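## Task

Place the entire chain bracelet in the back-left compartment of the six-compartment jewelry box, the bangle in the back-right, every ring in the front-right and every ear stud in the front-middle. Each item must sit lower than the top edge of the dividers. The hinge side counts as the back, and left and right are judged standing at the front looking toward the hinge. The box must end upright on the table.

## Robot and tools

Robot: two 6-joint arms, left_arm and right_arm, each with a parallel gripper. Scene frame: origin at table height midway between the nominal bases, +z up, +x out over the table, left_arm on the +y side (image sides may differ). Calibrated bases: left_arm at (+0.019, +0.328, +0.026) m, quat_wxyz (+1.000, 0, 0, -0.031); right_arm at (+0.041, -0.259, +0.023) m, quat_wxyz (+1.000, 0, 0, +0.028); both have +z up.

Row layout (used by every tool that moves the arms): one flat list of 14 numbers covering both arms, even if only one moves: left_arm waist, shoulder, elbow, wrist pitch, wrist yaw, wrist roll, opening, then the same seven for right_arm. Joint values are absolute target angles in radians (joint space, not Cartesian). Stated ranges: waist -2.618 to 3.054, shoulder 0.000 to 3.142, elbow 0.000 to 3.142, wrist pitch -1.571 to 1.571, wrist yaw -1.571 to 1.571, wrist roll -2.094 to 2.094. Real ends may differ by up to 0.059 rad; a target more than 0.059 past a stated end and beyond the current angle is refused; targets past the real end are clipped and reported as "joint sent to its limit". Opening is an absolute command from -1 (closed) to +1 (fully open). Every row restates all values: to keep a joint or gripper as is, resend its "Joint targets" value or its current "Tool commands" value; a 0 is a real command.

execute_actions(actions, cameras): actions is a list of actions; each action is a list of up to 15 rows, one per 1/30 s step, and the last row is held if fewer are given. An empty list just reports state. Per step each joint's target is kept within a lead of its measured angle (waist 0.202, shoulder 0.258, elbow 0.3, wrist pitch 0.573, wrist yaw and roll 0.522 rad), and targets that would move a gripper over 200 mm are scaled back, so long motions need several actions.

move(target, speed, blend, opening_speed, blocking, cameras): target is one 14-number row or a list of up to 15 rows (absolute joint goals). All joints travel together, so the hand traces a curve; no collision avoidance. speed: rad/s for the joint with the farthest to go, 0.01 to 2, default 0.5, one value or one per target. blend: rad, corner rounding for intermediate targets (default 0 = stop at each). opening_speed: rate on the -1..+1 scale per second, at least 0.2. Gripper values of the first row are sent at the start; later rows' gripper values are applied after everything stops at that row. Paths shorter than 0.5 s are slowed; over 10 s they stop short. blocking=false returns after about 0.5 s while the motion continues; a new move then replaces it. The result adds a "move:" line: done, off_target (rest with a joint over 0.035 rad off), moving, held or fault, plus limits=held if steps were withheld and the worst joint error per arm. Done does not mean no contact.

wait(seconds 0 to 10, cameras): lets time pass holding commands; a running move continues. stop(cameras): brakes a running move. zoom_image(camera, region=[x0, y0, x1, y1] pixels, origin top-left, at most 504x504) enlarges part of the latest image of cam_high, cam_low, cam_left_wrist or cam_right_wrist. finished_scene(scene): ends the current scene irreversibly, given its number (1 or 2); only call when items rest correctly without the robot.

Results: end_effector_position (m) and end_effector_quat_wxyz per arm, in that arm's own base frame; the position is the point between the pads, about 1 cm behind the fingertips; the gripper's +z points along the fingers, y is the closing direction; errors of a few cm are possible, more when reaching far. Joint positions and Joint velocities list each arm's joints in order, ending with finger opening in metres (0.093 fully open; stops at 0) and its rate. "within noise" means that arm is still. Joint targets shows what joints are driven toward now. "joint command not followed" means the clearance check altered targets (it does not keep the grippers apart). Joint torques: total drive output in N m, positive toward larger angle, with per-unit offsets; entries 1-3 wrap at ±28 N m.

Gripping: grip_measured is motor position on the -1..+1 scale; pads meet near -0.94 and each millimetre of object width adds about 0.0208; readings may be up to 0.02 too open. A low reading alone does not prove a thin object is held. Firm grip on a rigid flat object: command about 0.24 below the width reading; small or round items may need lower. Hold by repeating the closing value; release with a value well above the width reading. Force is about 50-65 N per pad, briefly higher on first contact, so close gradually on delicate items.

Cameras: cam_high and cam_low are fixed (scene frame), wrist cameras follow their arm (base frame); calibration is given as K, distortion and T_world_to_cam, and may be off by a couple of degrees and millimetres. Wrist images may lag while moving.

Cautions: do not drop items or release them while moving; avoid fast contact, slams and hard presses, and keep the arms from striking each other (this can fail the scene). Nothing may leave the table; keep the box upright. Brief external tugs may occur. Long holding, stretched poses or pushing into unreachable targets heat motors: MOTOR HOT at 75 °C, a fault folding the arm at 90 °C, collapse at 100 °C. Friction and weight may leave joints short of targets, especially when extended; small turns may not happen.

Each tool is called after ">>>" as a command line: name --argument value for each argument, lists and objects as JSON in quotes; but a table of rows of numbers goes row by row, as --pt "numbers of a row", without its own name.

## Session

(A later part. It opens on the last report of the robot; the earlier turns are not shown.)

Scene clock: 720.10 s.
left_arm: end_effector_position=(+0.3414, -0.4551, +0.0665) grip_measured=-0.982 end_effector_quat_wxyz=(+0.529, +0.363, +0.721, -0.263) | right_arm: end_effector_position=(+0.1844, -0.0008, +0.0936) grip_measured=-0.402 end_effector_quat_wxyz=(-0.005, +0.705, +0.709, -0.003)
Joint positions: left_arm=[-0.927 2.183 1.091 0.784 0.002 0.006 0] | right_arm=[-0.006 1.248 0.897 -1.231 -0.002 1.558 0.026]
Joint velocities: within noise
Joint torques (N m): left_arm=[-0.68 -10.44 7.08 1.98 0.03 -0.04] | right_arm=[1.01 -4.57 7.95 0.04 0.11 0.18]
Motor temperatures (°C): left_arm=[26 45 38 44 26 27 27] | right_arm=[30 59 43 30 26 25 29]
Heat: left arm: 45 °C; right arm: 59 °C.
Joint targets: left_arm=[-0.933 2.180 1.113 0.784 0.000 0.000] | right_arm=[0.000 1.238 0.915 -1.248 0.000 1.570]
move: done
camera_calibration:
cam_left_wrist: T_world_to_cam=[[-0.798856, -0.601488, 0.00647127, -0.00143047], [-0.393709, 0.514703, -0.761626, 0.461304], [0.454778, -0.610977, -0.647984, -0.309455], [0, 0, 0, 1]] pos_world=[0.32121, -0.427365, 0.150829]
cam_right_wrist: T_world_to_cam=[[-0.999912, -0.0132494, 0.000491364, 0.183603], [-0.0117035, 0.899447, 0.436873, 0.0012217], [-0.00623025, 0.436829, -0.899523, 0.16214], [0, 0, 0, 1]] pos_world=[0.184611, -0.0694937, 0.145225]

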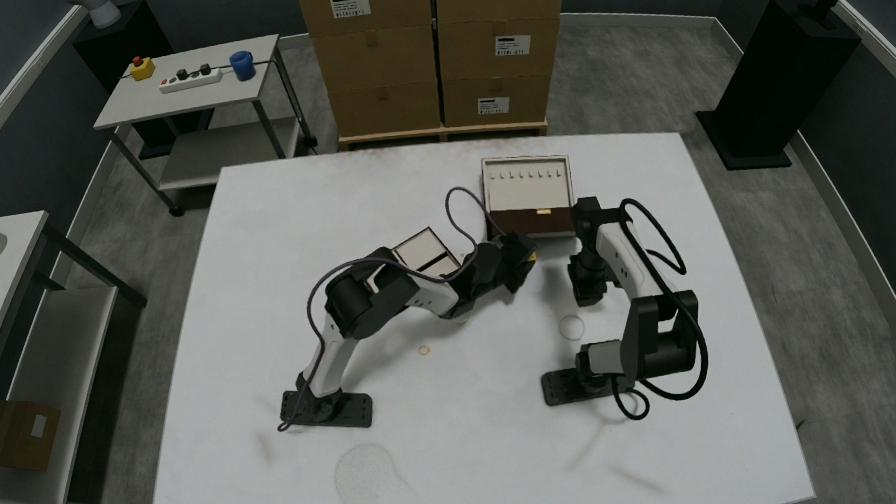

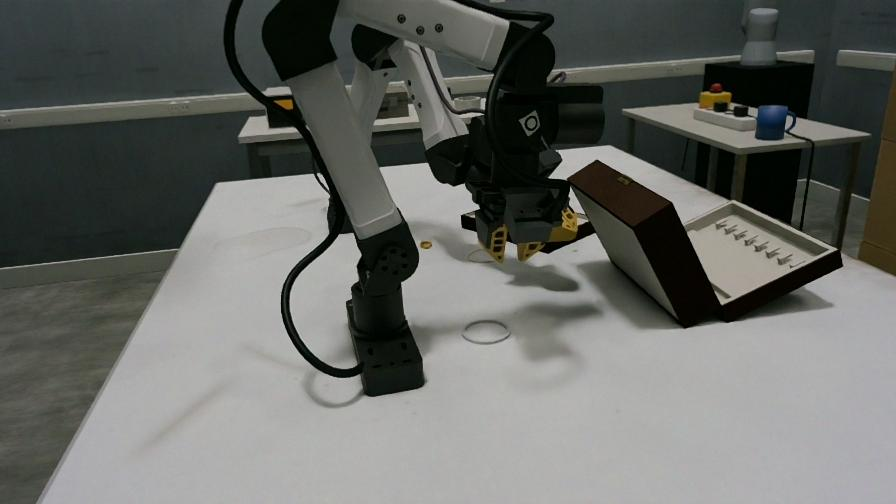

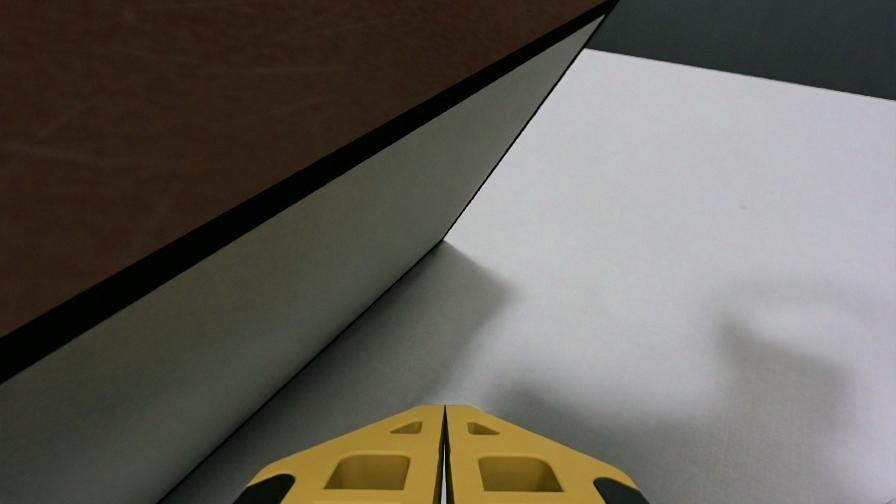

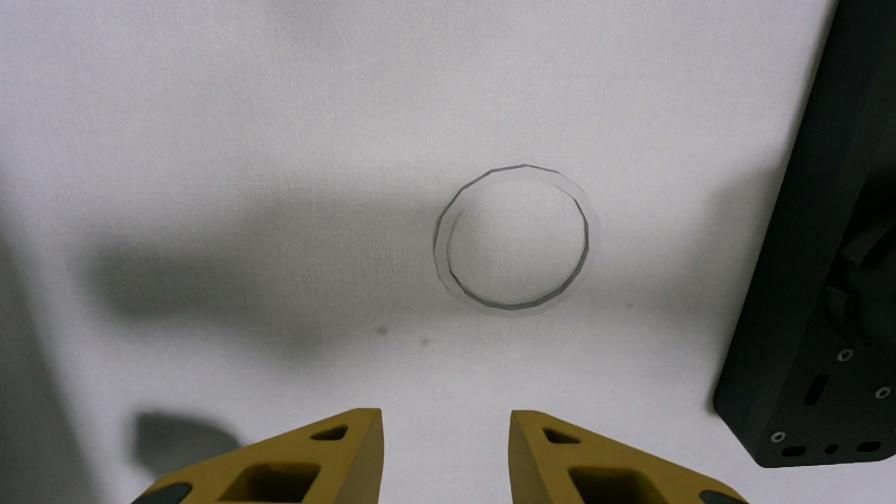

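>>> move --pt "-0.933 2.18 1.1132 0.7835 0 0 -1 -0.015 1.7035 1.718 -1.4145 0 1.57 -1" --pt "-0.933 2.18 1.1132 0.7835 0 0 -1 -0.015 1.6725 1.443 -1.1705 0 1.57 -1" --pt "-0.933 2.18 1.1132 0.7835 0 0 -1 -0.015 1.683 1.2953 -1.012 0 1.57 -1" --speed '[0.8,0.3,0.15]' --blend 0.02

Scene clock: 749.17 s.
left_arm: end_effector_position=(+0.3413, -0.4551, +0.0664) grip_measured=-0.982 end_effector_quat_wxyz=(+0.528, +0.363, +0.721, -0.263) | right_arm: end_effector_position=(+0.3321, -0.0029, +0.1503) grip_measured=-0.973 end_effector_quat_wxyz=(+0.085, +0.701, +0.703, +0.085)
Joint positions: left_arm=[-0.927 2.183 1.091 0.783 0.002 0.006 0] | right_arm=[-0.01 1.579 1.372 -1.123 -0.002 1.558 0]
Joint velocities: within noise
Joint torques (N m): left_arm=[-0.68 -10.44 7.08 1.99 0.03 -0.04] | right_arm=[0.05 2.26 -0.43 2.01 0.11 0.16]
Motor temperatures (°C): left_arm=[26 45 39 46 26 27 27] | right_arm=[30 51 44 29 26 25 28]
Heat: left arm: 46 °C; right arm: 51 °C.
Joint targets: left_arm=[-0.933 2.180 1.113 0.783 0.000 0.000] | right_arm=[-0.015 1.683 1.295 -1.012 0.000 1.570]
move: off_target (right_arm); right_arm: the wrist pitch is farthest, 0.111 rad from its target
camera_calibration:
cam_left_wrist: T_world_to_cam=[[-0.798854, -0.60149, 0.00647075, -0.00143123], [-0.393883, 0.514935, -0.761379, 0.461368], [0.45463, -0.610779, -0.648275, -0.309331], [0, 0, 0, 1]] pos_world=[0.321213, -0.427369, 0.150754]
cam_right_wrist: T_world_to_cam=[[-0.968656, -0.00936468, -0.248231, 0.358274], [-0.116065, 0.900565, 0.41894, 0.017496], [0.219625, 0.43462, -0.873425, 0.136066], [0, 0, 0, 1]] pos_world=[0.319192, -0.0715382, 0.200449]

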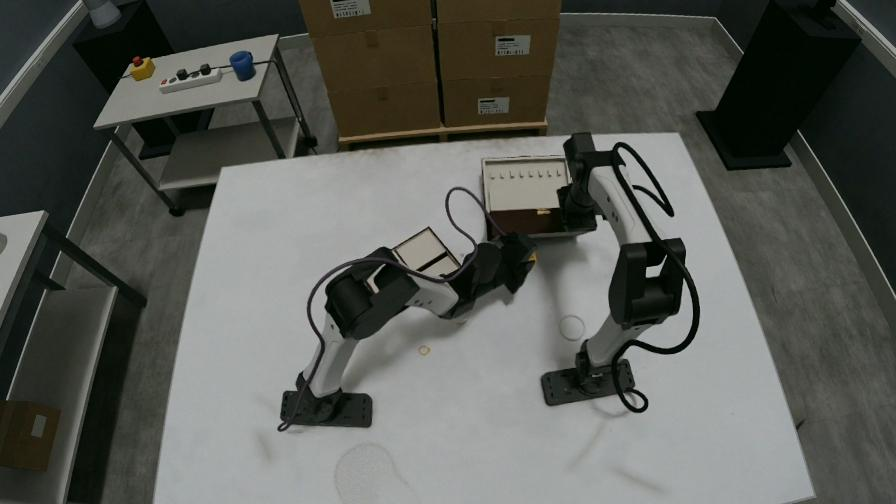

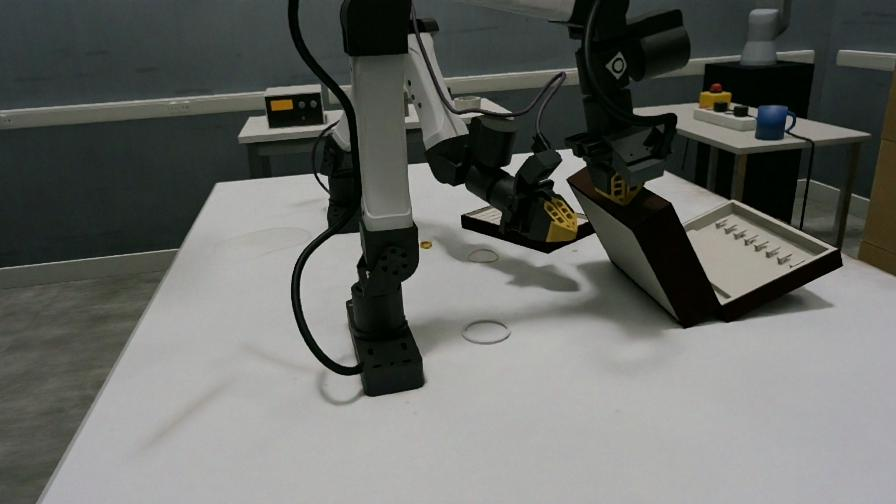

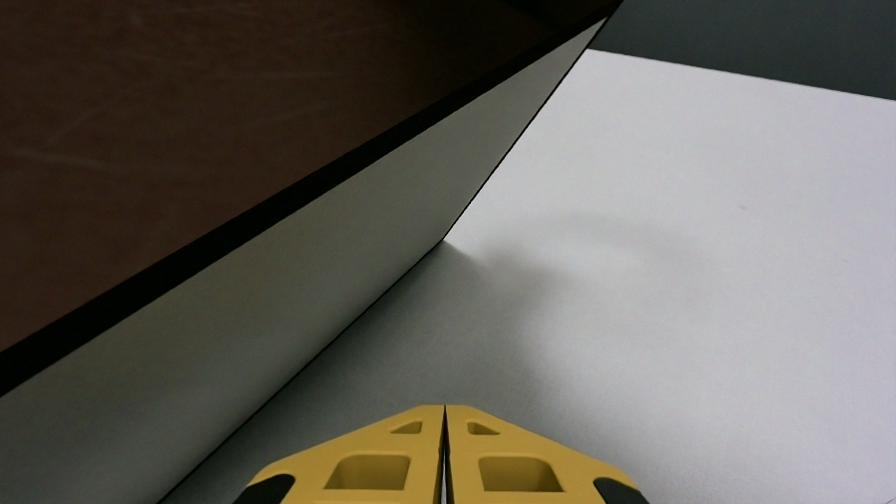

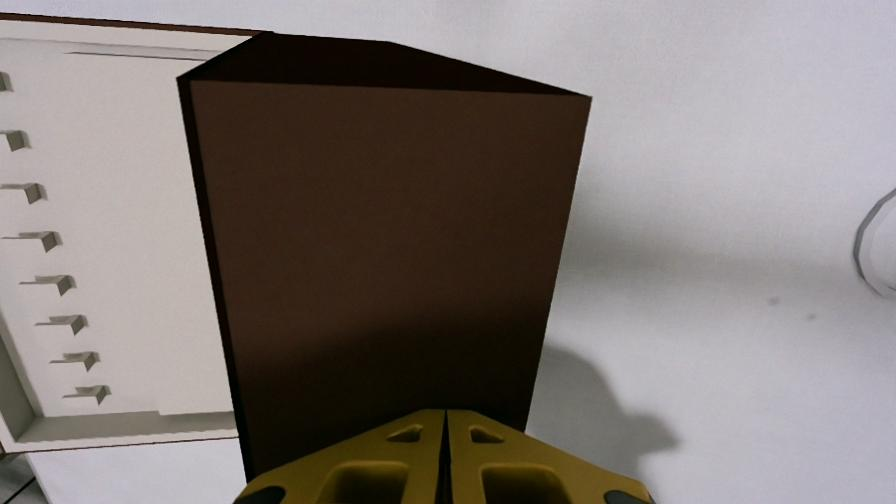

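>>> move --pt "-0.933 2.18 1.1132 0.7835 0 0 -1 -0.015 1.57 1.42 -1.22 0 1.57 -1" --pt "-0.933 2.18 1.1132 0.7835 0 0 -1 -0.015 1.6243 1.1094 -0.8851 0 1.57 -1" --speed '[0.3,0.15]' --blend 0.02 --cameras '["cam_low","cam_right_wrist"]'

Scene clock: 776.97 s.
left_arm: end_effector_position=(+0.3383, -0.4557, +0.0623) grip_measured=-0.982 end_effector_quat_wxyz=(+0.521, +0.367, +0.725, -0.262) | right_arm: end_effector_position=(+0.2979, -0.0039, +0.0717) grip_measured=-0.973 end_effector_quat_wxyz=(+0.037, +0.706, +0.706, +0.033)
Joint positions: left_arm=[-0.931 2.183 1.091 0.765 0.004 0.004 0] | right_arm=[-0.01 1.609 1.111 -0.974 0.005 1.56 0]
Joint velocities: within noise
Joint torques (N m): left_arm=[-0.35 -10.44 7.08 2.14 0.01 -0.02] | right_arm=[0.08 -5.9 6.19 1.41 0.05 0.15]
Motor temperatures (°C): left_arm=[26 46 39 47 26 27 27] | right_arm=[30 47 41 32 26 25 28]
Heat: left arm: 47 °C; right arm: 47 °C.
Joint targets: left_arm=[-0.933 2.180 1.113 0.784 0.000 0.000] | right_arm=[-0.015 1.624 1.109 -0.885 0.000 1.570]
move: off_target (right_arm); right_arm: the wrist pitch is farthest, 0.089 rad from its target
camera_calibration:
cam_right_wrist: T_world_to_cam=[[-0.994016, -0.00689704, -0.109017, 0.303255], [-0.0530301, 0.902979, 0.426399, 0.0279812], [0.0954993, 0.429629, -0.897941, 0.114065], [0, 0, 0, 1]] pos_world=[0.292031, -0.0721803, 0.123552]
Images, in order (width x height): cam_low 896x504, cam_right_wrist 896x504.

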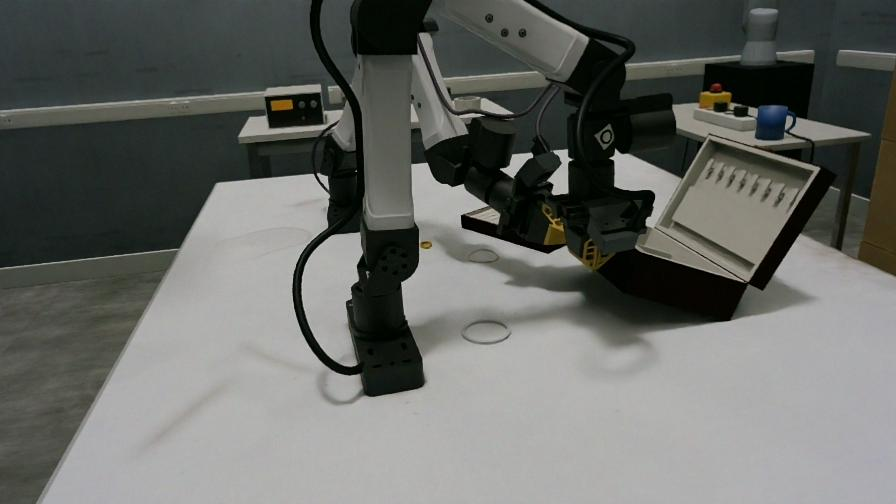

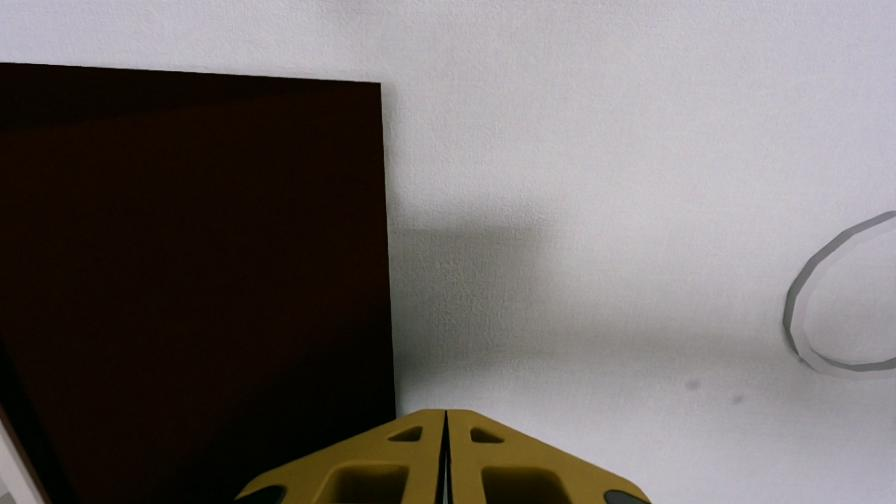

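>>> move --pt "-0.933 2.18 1.1132 0.7835 0 0 -1 0 1.2376 0.915 -1.248 0 1.57 -1" --pt "-0.933 2.3938 1.1111 1.0327 0 0 -1 0 1.2376 0.915 -1.248 0 1.57 -1" --speed '[0.5,0.12]'

Scene clock: 791.83 s.
left_arm: end_effector_position=(+0.3361, -0.4598, +0.0085) grip_measured=-0.982 end_effector_quat_wxyz=(+0.534, +0.365, +0.711, -0.274) | right_arm: end_effector_position=(+0.1907, -0.0018, +0.1002) grip_measured=-0.973 end_effector_quat_wxyz=(+0.006, +0.706, +0.709, +0.003)
Joint positions: left_arm=[-0.936 2.383 1.091 1.009 0.012 0.003 0] | right_arm=[-0.006 1.247 0.923 -1.233 0.004 1.56 0]
Joint velocities: within noise
Joint torques (N m): left_arm=[0.05 -9.65 6.06 2.24 -0.1 -0.01] | right_arm=[0.99 -4.56 5.63 0.15 0.05 0.15]
Motor temperatures (°C): left_arm=[26 46 39 47 26 27 27] | right_arm=[30 47 42 31 26 25 28]
Heat: left arm: 47 °C; right arm: 47 °C.
Joint targets: left_arm=[-0.933 2.394 1.111 1.033 0.000 0.000] | right_arm=[0.000 1.238 0.915 -1.248 0.000 1.570]
move: done
camera_calibration:
cam_left_wrist: T_world_to_cam=[[-0.809996, -0.586312, 0.0120485, 0.00260656], [-0.376354, 0.503962, -0.777419, 0.406825], [0.449738, -0.63424, -0.628868, -0.356682], [0, 0, 0, 1]] pos_world=[0.315635, -0.429718, 0.0919356]
cam_right_wrist: T_world_to_cam=[[-0.999656, -0.0110255, -0.0238072, 0.192341], [-0.0202115, 0.902196, 0.430853, 0.00162416], [0.0167284, 0.431186, -0.902108, 0.164409], [0, 0, 0, 1]] pos_world=[0.189558, -0.0702357, 0.152194]

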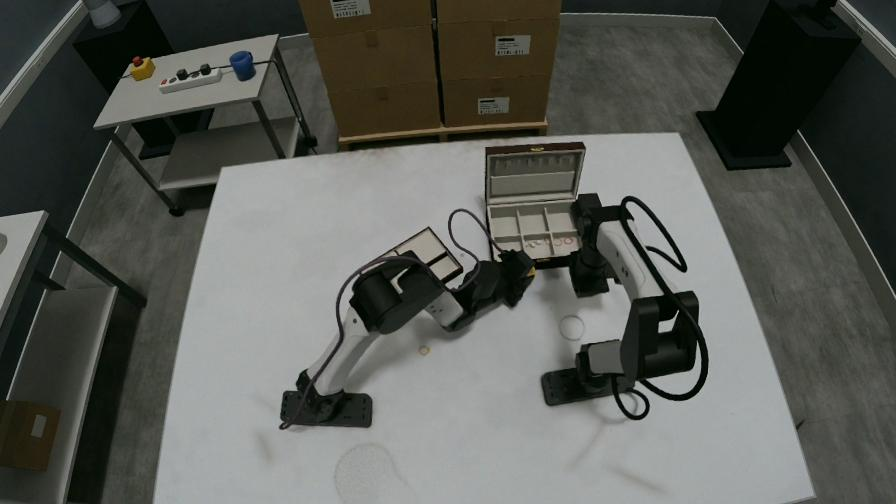

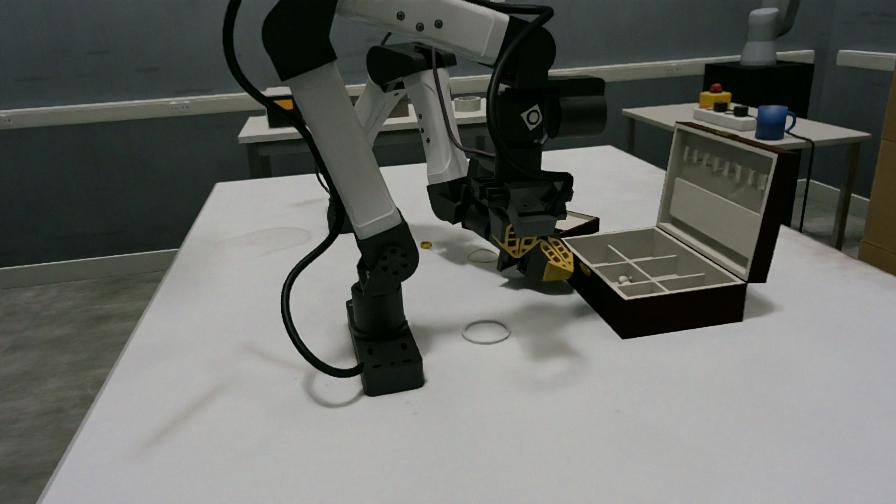

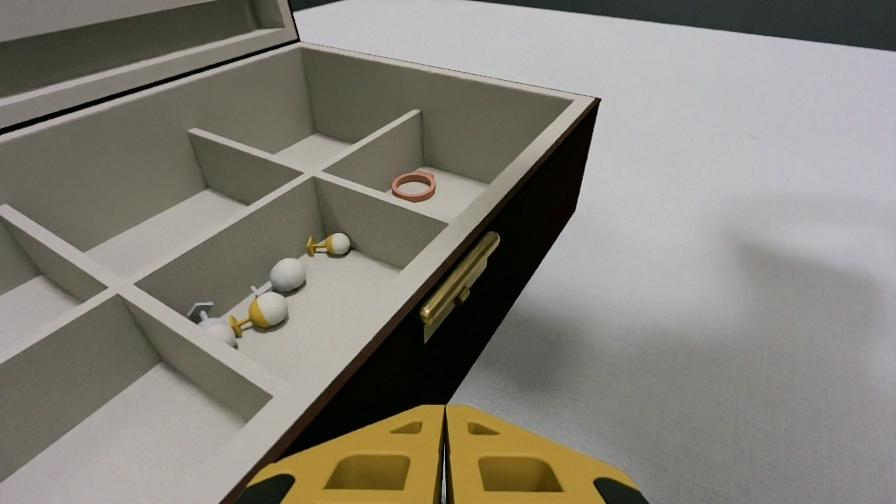

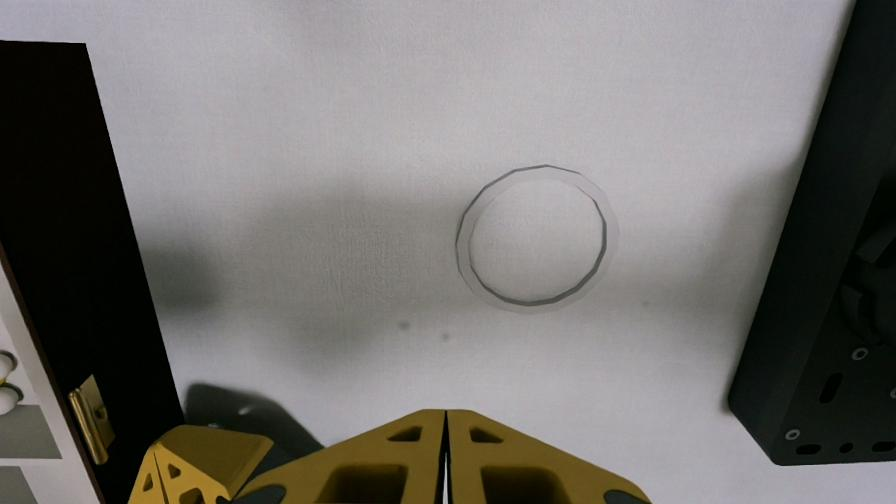

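>>> move --pt "-0.91 1.61 0.365 0.995 0 0 -1 0 1.2376 0.915 -1.248 0 1.57 -1" --pt "-0.4 0.9 0.6 0.6 0 0 -1 0 1.2376 0.915 -1.248 0 1.57 -1" --pt "0.9 0.9 0.9 -1.3 0 0 -1 0.2 1.45 1.5 -1.5 0 1.57 -0.4" --speed '[0.5,1.0,1.2]' --blend 0.1

Scene clock: 805.67 s.
left_arm: end_effector_position=(+0.1028, +0.1252, +0.1390) grip_measured=-0.982 end_effector_quat_wxyz=(+0.116, -0.426, +0.896, +0.051) | right_arm: end_effector_position=(+0.2537, +0.0492, +0.2045) grip_measured=-0.402 end_effector_quat_wxyz=(+0.042, +0.630, +0.774, +0.048)
Joint positions: left_arm=[0.892 0.895 0.871 -1.293 0.009 0.003 0] | right_arm=[0.194 1.439 1.479 -1.484 0.004 1.56 0.026]
Joint velocities: within noise
Joint torques (N m): left_arm=[0.46 0.03 8.2 0.78 -0.04 -0.01] | right_arm=[0.98 -4.56 8.34 0.35 0.05 0.14]
Motor temperatures (°C): left_arm=[26 46 39 47 26 27 27] | right_arm=[30 46 42 30 26 25 28]
Heat: left arm: 47 °C; right arm: 46 °C.
Joint targets: left_arm=[0.900 0.900 0.900 -1.300 0.000 0.000] | right_arm=[0.200 1.450 1.500 -1.500 0.000 1.570]
move: done
camera_calibration:
cam_left_wrist: T_world_to_cam=[[0.782772, -0.622235, 0.00961819, -0.00386807], [-0.616936, -0.773893, 0.143106, 0.182484], [-0.0816021, -0.117953, -0.989661, 0.241486], [0, 0, 0, 1]] pos_world=[0.135315, 0.167301, 0.212912]
cam_right_wrist: T_world_to_cam=[[-0.968501, -0.207909, -0.13704, 0.283297], [-0.247082, 0.870745, 0.425152, -0.0278449], [0.0309334, 0.44562, -0.894687, 0.229663], [0, 0, 0, 1]] pos_world=[0.260389, -0.0191966, 0.256138]

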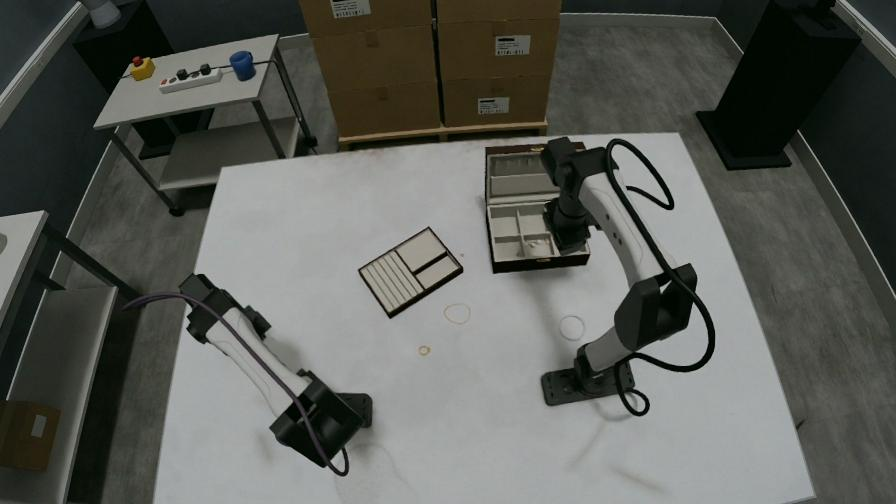

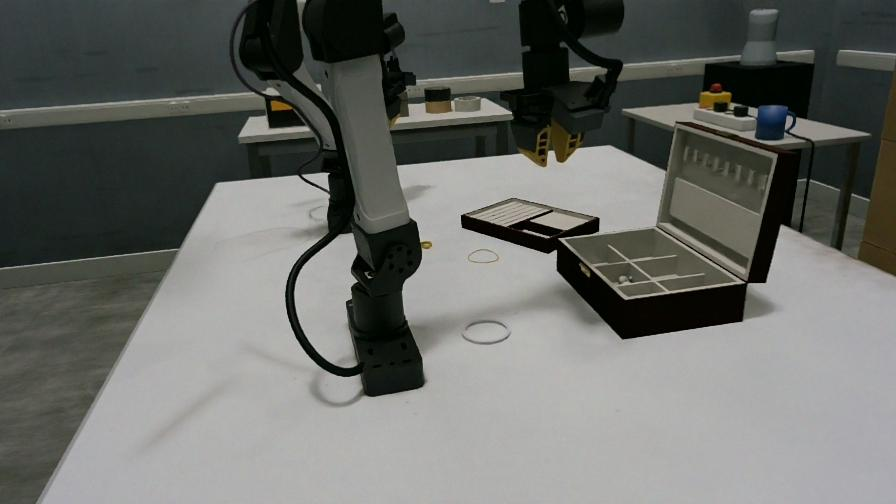

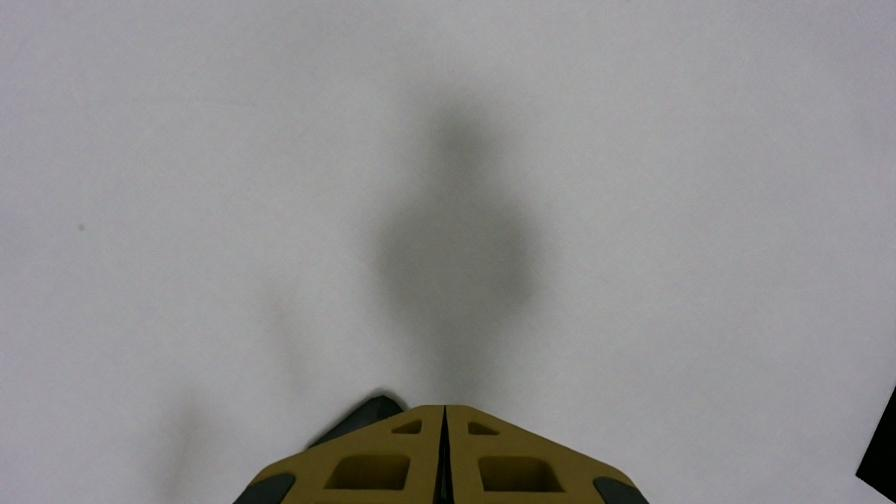

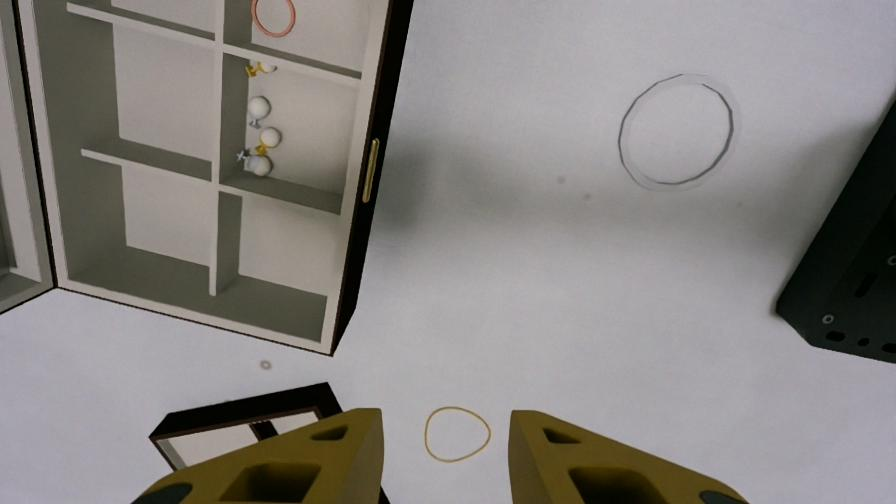

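>>> move --pt "0.9 0.9 0.9 -1.3 0 0 -1 0.02 1.275 0.779 -1.075 0 1.57 -0.4" --pt "0.9 0.9 0.9 -1.3 0 0 -1 0.02 1.4103 0.5772 -0.738 0 1.57 -0.4" --pt "0.9 0.9 0.9 -1.3 0 0 -1 0.02 1.4103 0.5772 -0.738 0 1.57 -1" --pt "0.9 0.9 0.9 -1.3 0 0 -1 0.02 1.2376 0.915 -1.248 0 1.57 -1" --speed '[0.9,0.4,0.4,0.4]' --blend '[0.02,0,0,0]' --opening_speed 1 --cameras '["cam_right_wrist","cam_low"]'

Scene clock: 881.47 s.
left_arm: end_effector_position=(+0.1026, +0.1250, +0.1390) grip_measured=-0.982 end_effector_quat_wxyz=(+0.115, -0.426, +0.896, +0.051) | right_arm: end_effector_position=(+0.1843, +0.0041, +0.0931) grip_measured=-0.966 end_effector_quat_wxyz=(-0.003, +0.695, +0.719, -0.005)
Joint positions: left_arm=[0.892 0.895 0.872 -1.295 0.009 0.003 0] | right_arm=[0.025 1.249 0.896 -1.23 0.003 1.561 0]
Joint velocities: within noise
Joint torques (N m): left_arm=[0.47 0.06 8.16 0.8 -0.05 -0.01] | right_arm=[0.05 -4.68 8.09 0.06 0.06 0.15]
Motor temperatures (°C): left_arm=[26 38 42 39 26 27 27] | right_arm=[29 44 43 29 26 25 28]
Heat: left arm: 42 °C; right arm: 44 °C.
Joint targets: left_arm=[0.900 0.900 0.900 -1.300 0.000 0.000] | right_arm=[0.020 1.238 0.915 -1.248 0.000 1.570]
move: done; target 3's new numbers were sent with right_arm's wrist pitch 0.052 rad from that target
camera_calibration:
cam_right_wrist: T_world_to_cam=[[-0.99912, -0.0419034, 0.00173148, 0.183425], [-0.0370431, 0.901087, 0.432054, 0.00216241], [-0.0196647, 0.43161, -0.901846, 0.1623], [0, 0, 0, 1]] pos_world=[0.186535, -0.0643128, 0.145118]
Images, in order (width x height): cam_low 896x504, cam_right_wrist 896x504.

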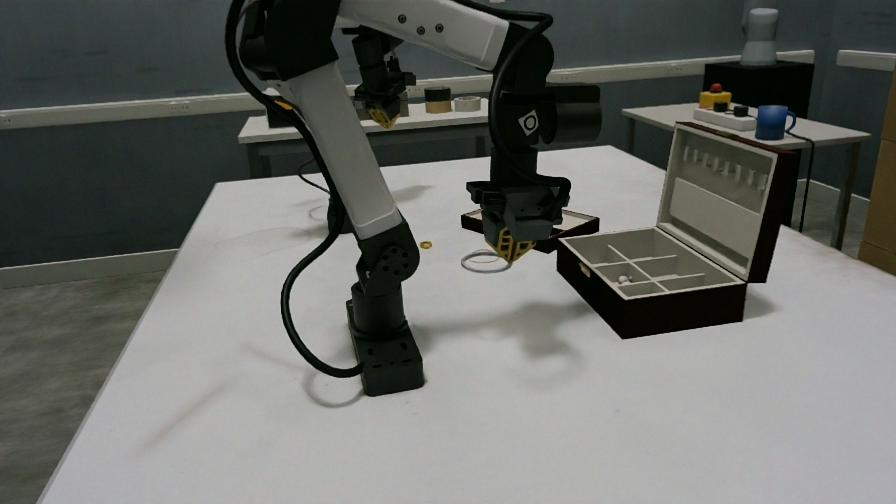

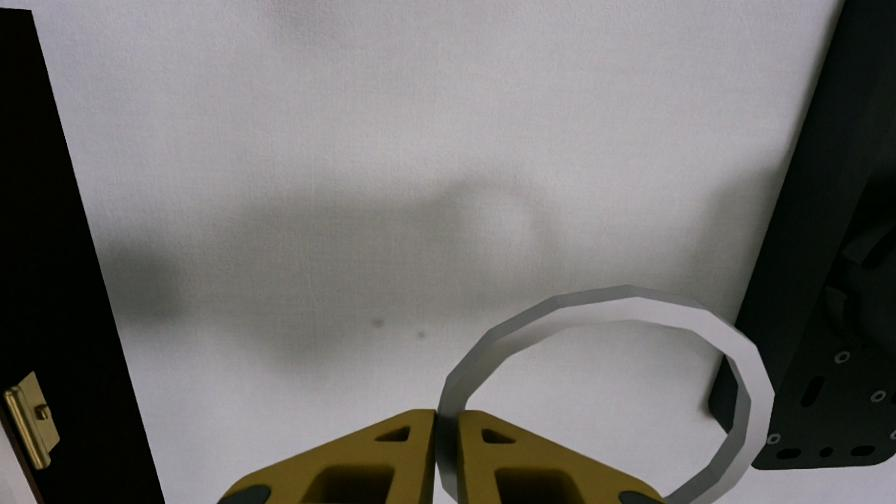

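>>> move --pt "0.9 0.9 0.9 -1.3 0 0 -1 -0.036 1.5 1.5 -1.2 0 1.52 -1" --pt "0.9 0.9 0.9 -1.3 0 0 -1 -0.036 1.77 1.42 -0.58 0 1.52 -1" --speed '[0.7,0.5]' --blend '[0.1,0]' --cameras '["cam_right_wrist","cam_low","cam_high"]'

Scene clock: 892.73 s.
left_arm: end_effector_position=(+0.1026, +0.1249, +0.1390) grip_measured=-0.982 end_effector_quat_wxyz=(+0.115, -0.426, +0.896, +0.051) | right_arm: end_effector_position=(+0.4648, -0.0145, +0.1536) grip_measured=-0.966 end_effector_quat_wxyz=(+0.229, +0.669, +0.674, +0.212)
Joint positions: left_arm=[0.892 0.895 0.872 -1.295 0.009 0.003 0] | right_arm=[-0.03 1.761 1.426 -0.599 0.003 1.532 0]
Joint velocities: within noise
Joint torques (N m): left_arm=[0.46 0.05 8.17 0.81 -0.04 -0.01] | right_arm=[-0.03 -9.29 6.91 1.75 0.05 -0.11]
Motor temperatures (°C): left_arm=[26 37 42 39 26 27 27] | right_arm=[29 45 44 30 26 25 28]
Heat: left arm: 42 °C; right arm: 45 °C.
Joint targets: left_arm=[0.900 0.900 0.900 -1.300 0.000 0.000] | right_arm=[-0.036 1.770 1.420 -0.580 0.000 1.520]
move: done
camera_calibration:
cam_right_wrist: T_world_to_cam=[[-0.798721, -0.0212792, -0.601325, 0.462614], [-0.265578, 0.909228, 0.320583, 0.126702], [0.53992, 0.415755, -0.731871, -0.0560221], [0, 0, 0, 1]] pos_world=[0.433397, -0.0820654, 0.196562]
Images, in order (width x height): cam_high 896x504, cam_low 896x504, cam_right_wrist 896x504.

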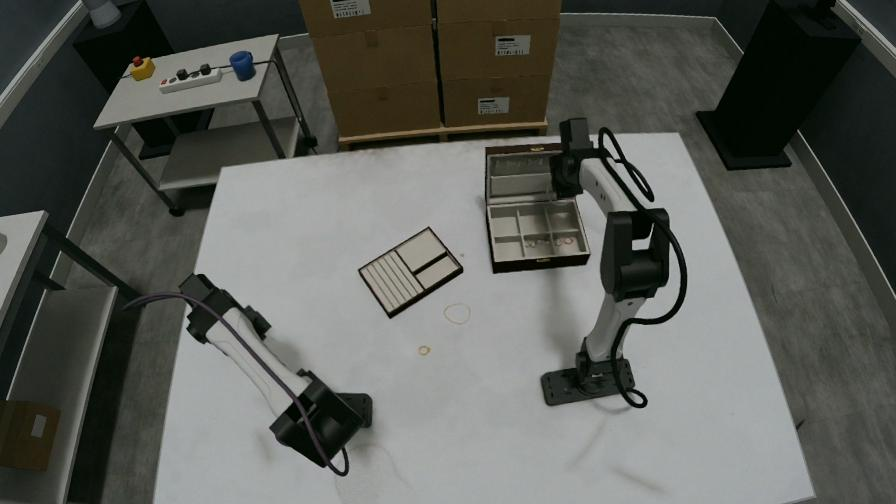

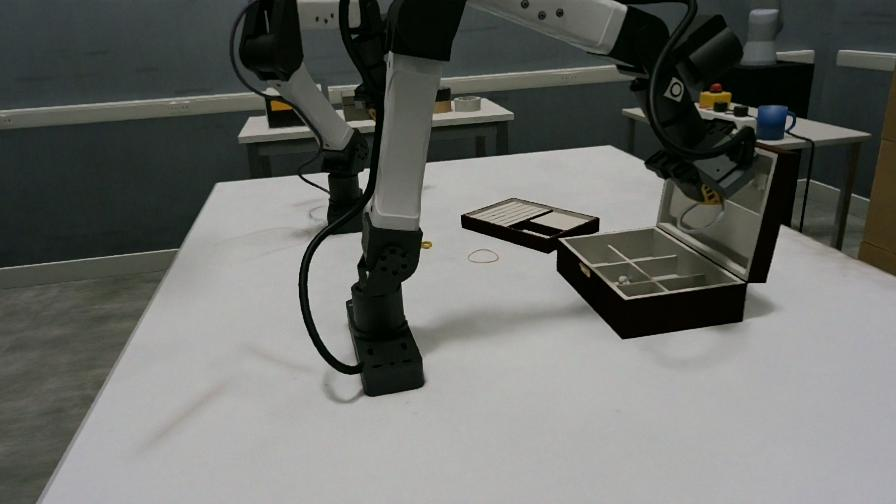

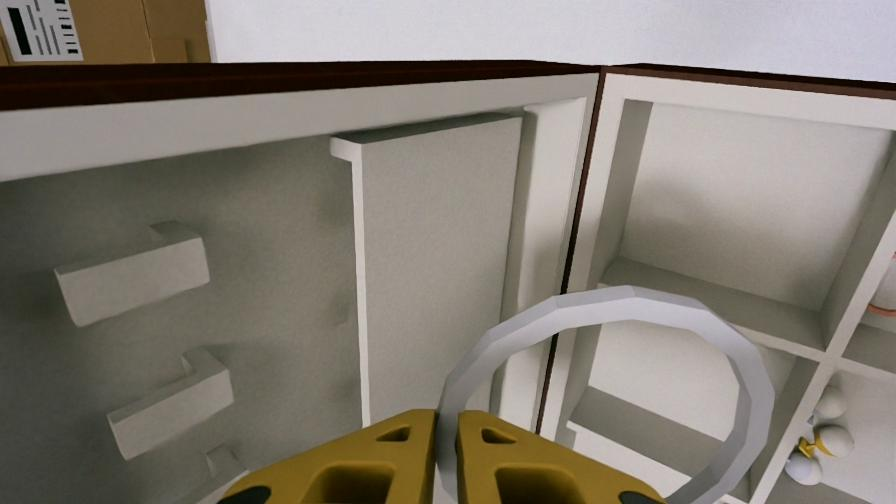

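>>> move --pt "0.9 0.9 0.9 -1.3 0 0 -1 -0.046 1.8213 1.2437 -0.3624 0 1.52 -1" --pt "0.9 0.9 0.9 -1.3 0 0 -1 -0.046 1.9137 1.1208 -0.1471 0 1.52 -1" --speed '[0.3,0.2]' --blend '[0.03,0]' --cameras '["cam_right_wrist","cam_low"]'

Scene clock: 931.03 s.
left_arm: end_effector_position=(+0.1026, +0.1249, +0.1390) grip_measured=-0.982 end_effector_quat_wxyz=(+0.115, -0.426, +0.896, +0.051) | right_arm: end_effector_position=(+0.4720, -0.0194, +0.0601) grip_measured=-0.966 end_effector_quat_wxyz=(+0.246, +0.667, +0.667, +0.225)
Joint positions: left_arm=[0.892 0.895 0.872 -1.295 0.009 0.003 0] | right_arm=[-0.04 1.866 1.142 -0.168 0.003 1.529 0]
Joint velocities: within noise
Joint torques (N m): left_arm=[0.46 0.06 8.16 0.81 -0.04 0] | right_arm=[-0.02 -6.01 4.83 1.84 0.04 -0.06]
Motor temperatures (°C): left_arm=[26 36 43 38 26 27 27] | right_arm=[29 51 45 33 26 25 29]
Heat: left arm: 43 °C; right arm: 51 °C.
Joint targets: left_arm=[0.900 0.900 0.900 -1.300 0.000 0.000] | right_arm=[-0.046 1.914 1.121 -0.147 0.000 1.520]
move: off_target (right_arm); right_arm: the shoulder is farthest, 0.047 rad from its target
camera_calibration:
cam_right_wrist: T_world_to_cam=[[-0.772277, -0.0174743, -0.635046, 0.401592], [-0.272219, 0.912303, 0.305941, 0.167133], [0.574008, 0.409143, -0.709307, -0.143903], [0, 0, 0, 1]] pos_world=[0.438239, -0.0865815, 0.101825]
Images, in order (width x height): cam_low 896x504, cam_right_wrist 896x504.

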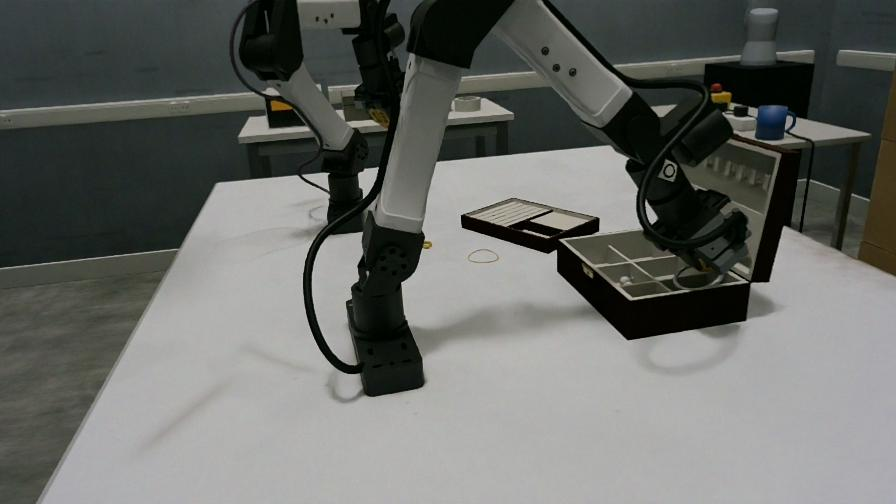

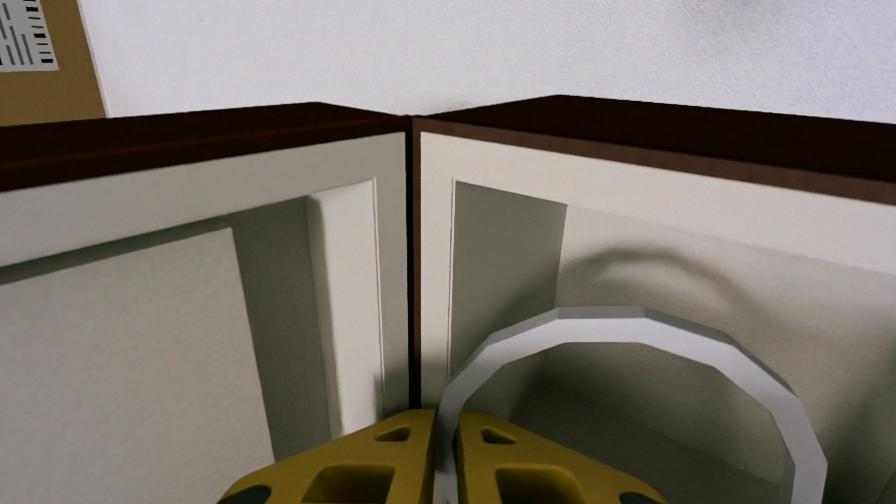

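>>> move --pt "0.9 0.9 0.9 -1.3 0 0 -1 -0.046 1.7133 1.0179 -0.1046 0 1.52 -1" --pt "0.9 0.9 0.9 -1.3 0 0 -1 -0.046 1.7961 0.934 0.062 0 1.52 -1" --speed '[0.2,0.15]' --cameras '["cam_right_wrist","cam_low"]'

Scene clock: 954.70 s.
left_arm: end_effector_position=(+0.1026, +0.1249, +0.1390) grip_measured=-0.982 end_effector_quat_wxyz=(+0.115, -0.426, +0.896, +0.051) | right_arm: end_effector_position=(+0.4559, -0.0187, +0.0619) grip_measured=-0.966 end_effector_quat_wxyz=(+0.285, +0.652, +0.652, +0.261)
Joint positions: left_arm=[0.892 0.895 0.872 -1.295 0.009 0.003 0] | right_arm=[-0.04 1.775 0.946 0.053 0.003 1.529 0]
Joint velocities: within noise
Joint torques (N m): left_arm=[0.46 0.05 8.17 0.81 -0.04 -0.01] | right_arm=[-0.03 -7.47 5.6 1.88 0.04 -0.08]
Motor temperatures (°C): left_arm=[26 36 43 38 26 27 27] | right_arm=[29 49 43 34 26 25 29]
Heat: left arm: 43 °C; right arm: 49 °C.
Joint targets: left_arm=[0.900 0.900 0.900 -1.300 0.000 0.000] | right_arm=[-0.046 1.796 0.934 0.062 0.000 1.520]
move: done
camera_calibration:
cam_right_wrist: T_world_to_cam=[[-0.693946, -0.0209929, -0.719721, 0.359827], [-0.30591, 0.913471, 0.26831, 0.179256], [0.651812, 0.406363, -0.640321, -0.173449], [0, 0, 0, 1]] pos_world=[0.417593, -0.0857083, 0.0998159]
Images, in order (width x height): cam_low 896x504, cam_right_wrist 896x504.

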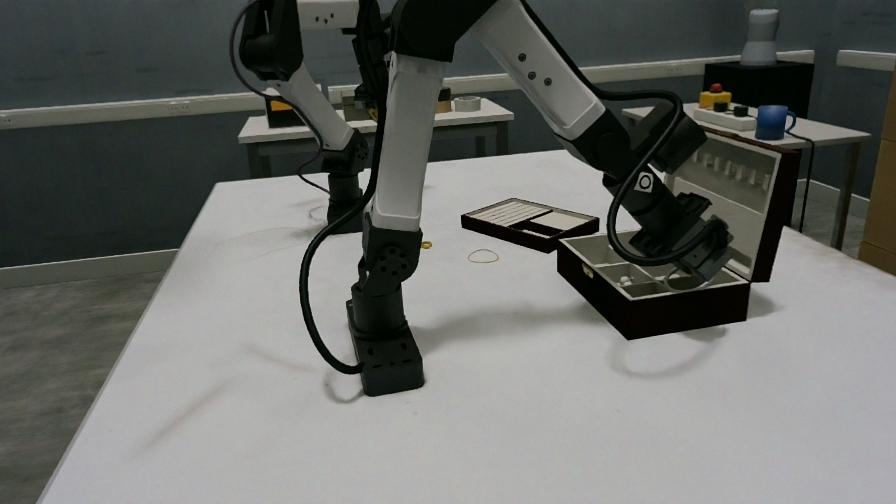

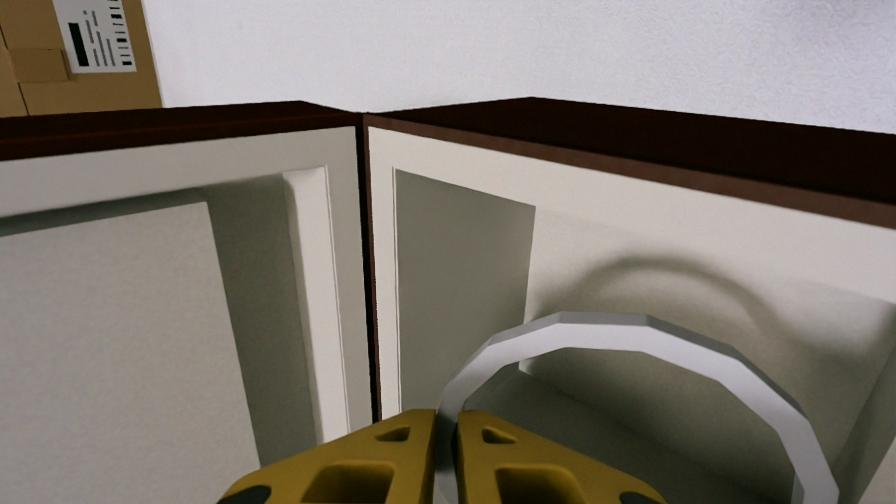

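>>> zoom_image --camera "cam_low" --region '[550, 200, 790, 345]'

Scaled by 2.100 from the camera's 896x504 image, which has a finer 1280x720 frame.

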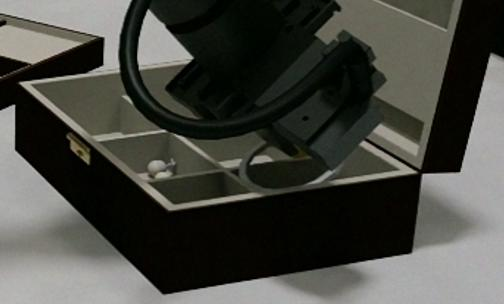

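>>> move --pt "0.9 0.9 0.9 -1.3 0 0 -1 -0.046 1.8049 1.0166 -0.012 0 1.52 -1" --pt "0.9 0.9 0.9 -1.3 0 0 -1 -0.046 1.8493 0.98 0.069 0 1.52 -1" --speed '[0.2,0.15]' --cameras '["cam_right_wrist","cam_low"]'

>>> zoom_image --camera "cam_low" --region '[550, 200, 790, 345]'

Scene clock: 970.53 s.
left_arm: end_effector_position=(+0.1026, +0.1249, +0.1390) grip_measured=-0.982 end_effector_quat_wxyz=(+0.115, -0.426, +0.896, +0.051) | right_arm: end_effector_position=(+0.4681, -0.0192, +0.0572) grip_measured=-0.966 end_effector_quat_wxyz=(+0.285, +0.652, +0.653, +0.261)
Joint positions: left_arm=[0.892 0.895 0.872 -1.295 0.009 0.003 0] | right_arm=[-0.04 1.828 0.992 0.057 0.002 1.529 0]
Joint velocities: within noise
Joint torques (N m): left_arm=[0.46 0.05 8.17 0.8 -0.04 -0.01] | right_arm=[-0.02 -7.86 5.52 1.9 0.04 -0.08]
Motor temperatures (°C): left_arm=[26 36 43 38 26 27 27] | right_arm=[29 48 43 35 26 25 29]
Heat: left arm: 43 °C; right arm: 48 °C.
Joint targets: left_arm=[0.900 0.900 0.900 -1.300 0.000 0.000] | right_arm=[-0.046 1.849 0.980 0.069 0.000 1.520]
move: done
camera_calibration:
cam_right_wrist: T_world_to_cam=[[-0.695576, -0.0209236, -0.718147, 0.365561], [-0.305547, 0.913291, 0.269334, 0.184428], [0.650242, 0.40677, -0.641657, -0.183468], [0, 0, 0, 1]] pos_world=[0.429925, -0.0861584, 0.0951302]
Images, in order (width x height): cam_low 896x504, cam_right_wrist 896x504.

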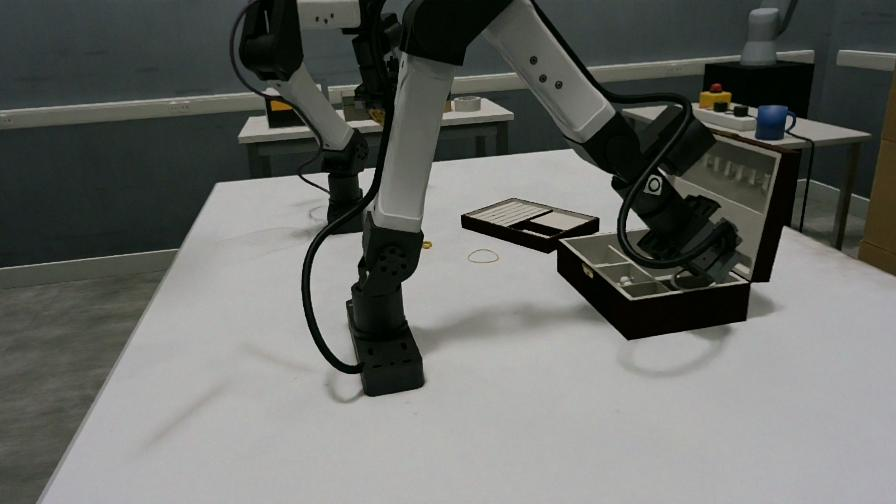

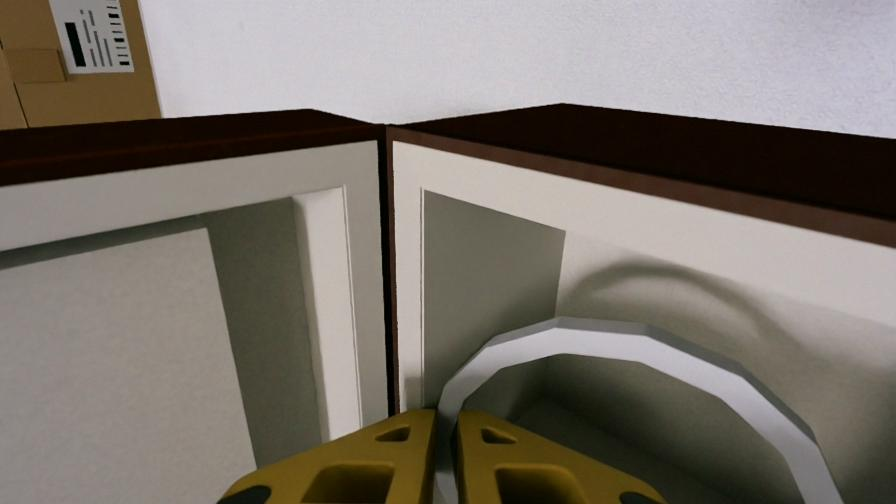

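Scaled by 2.100 from the camera's 896x504 image, which has a finer 1280x720 frame.

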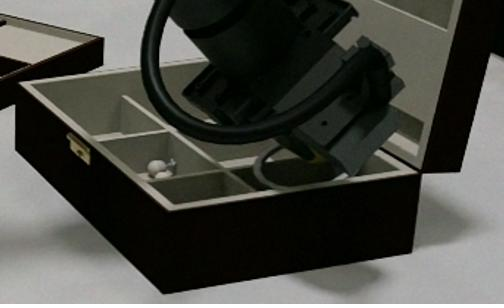

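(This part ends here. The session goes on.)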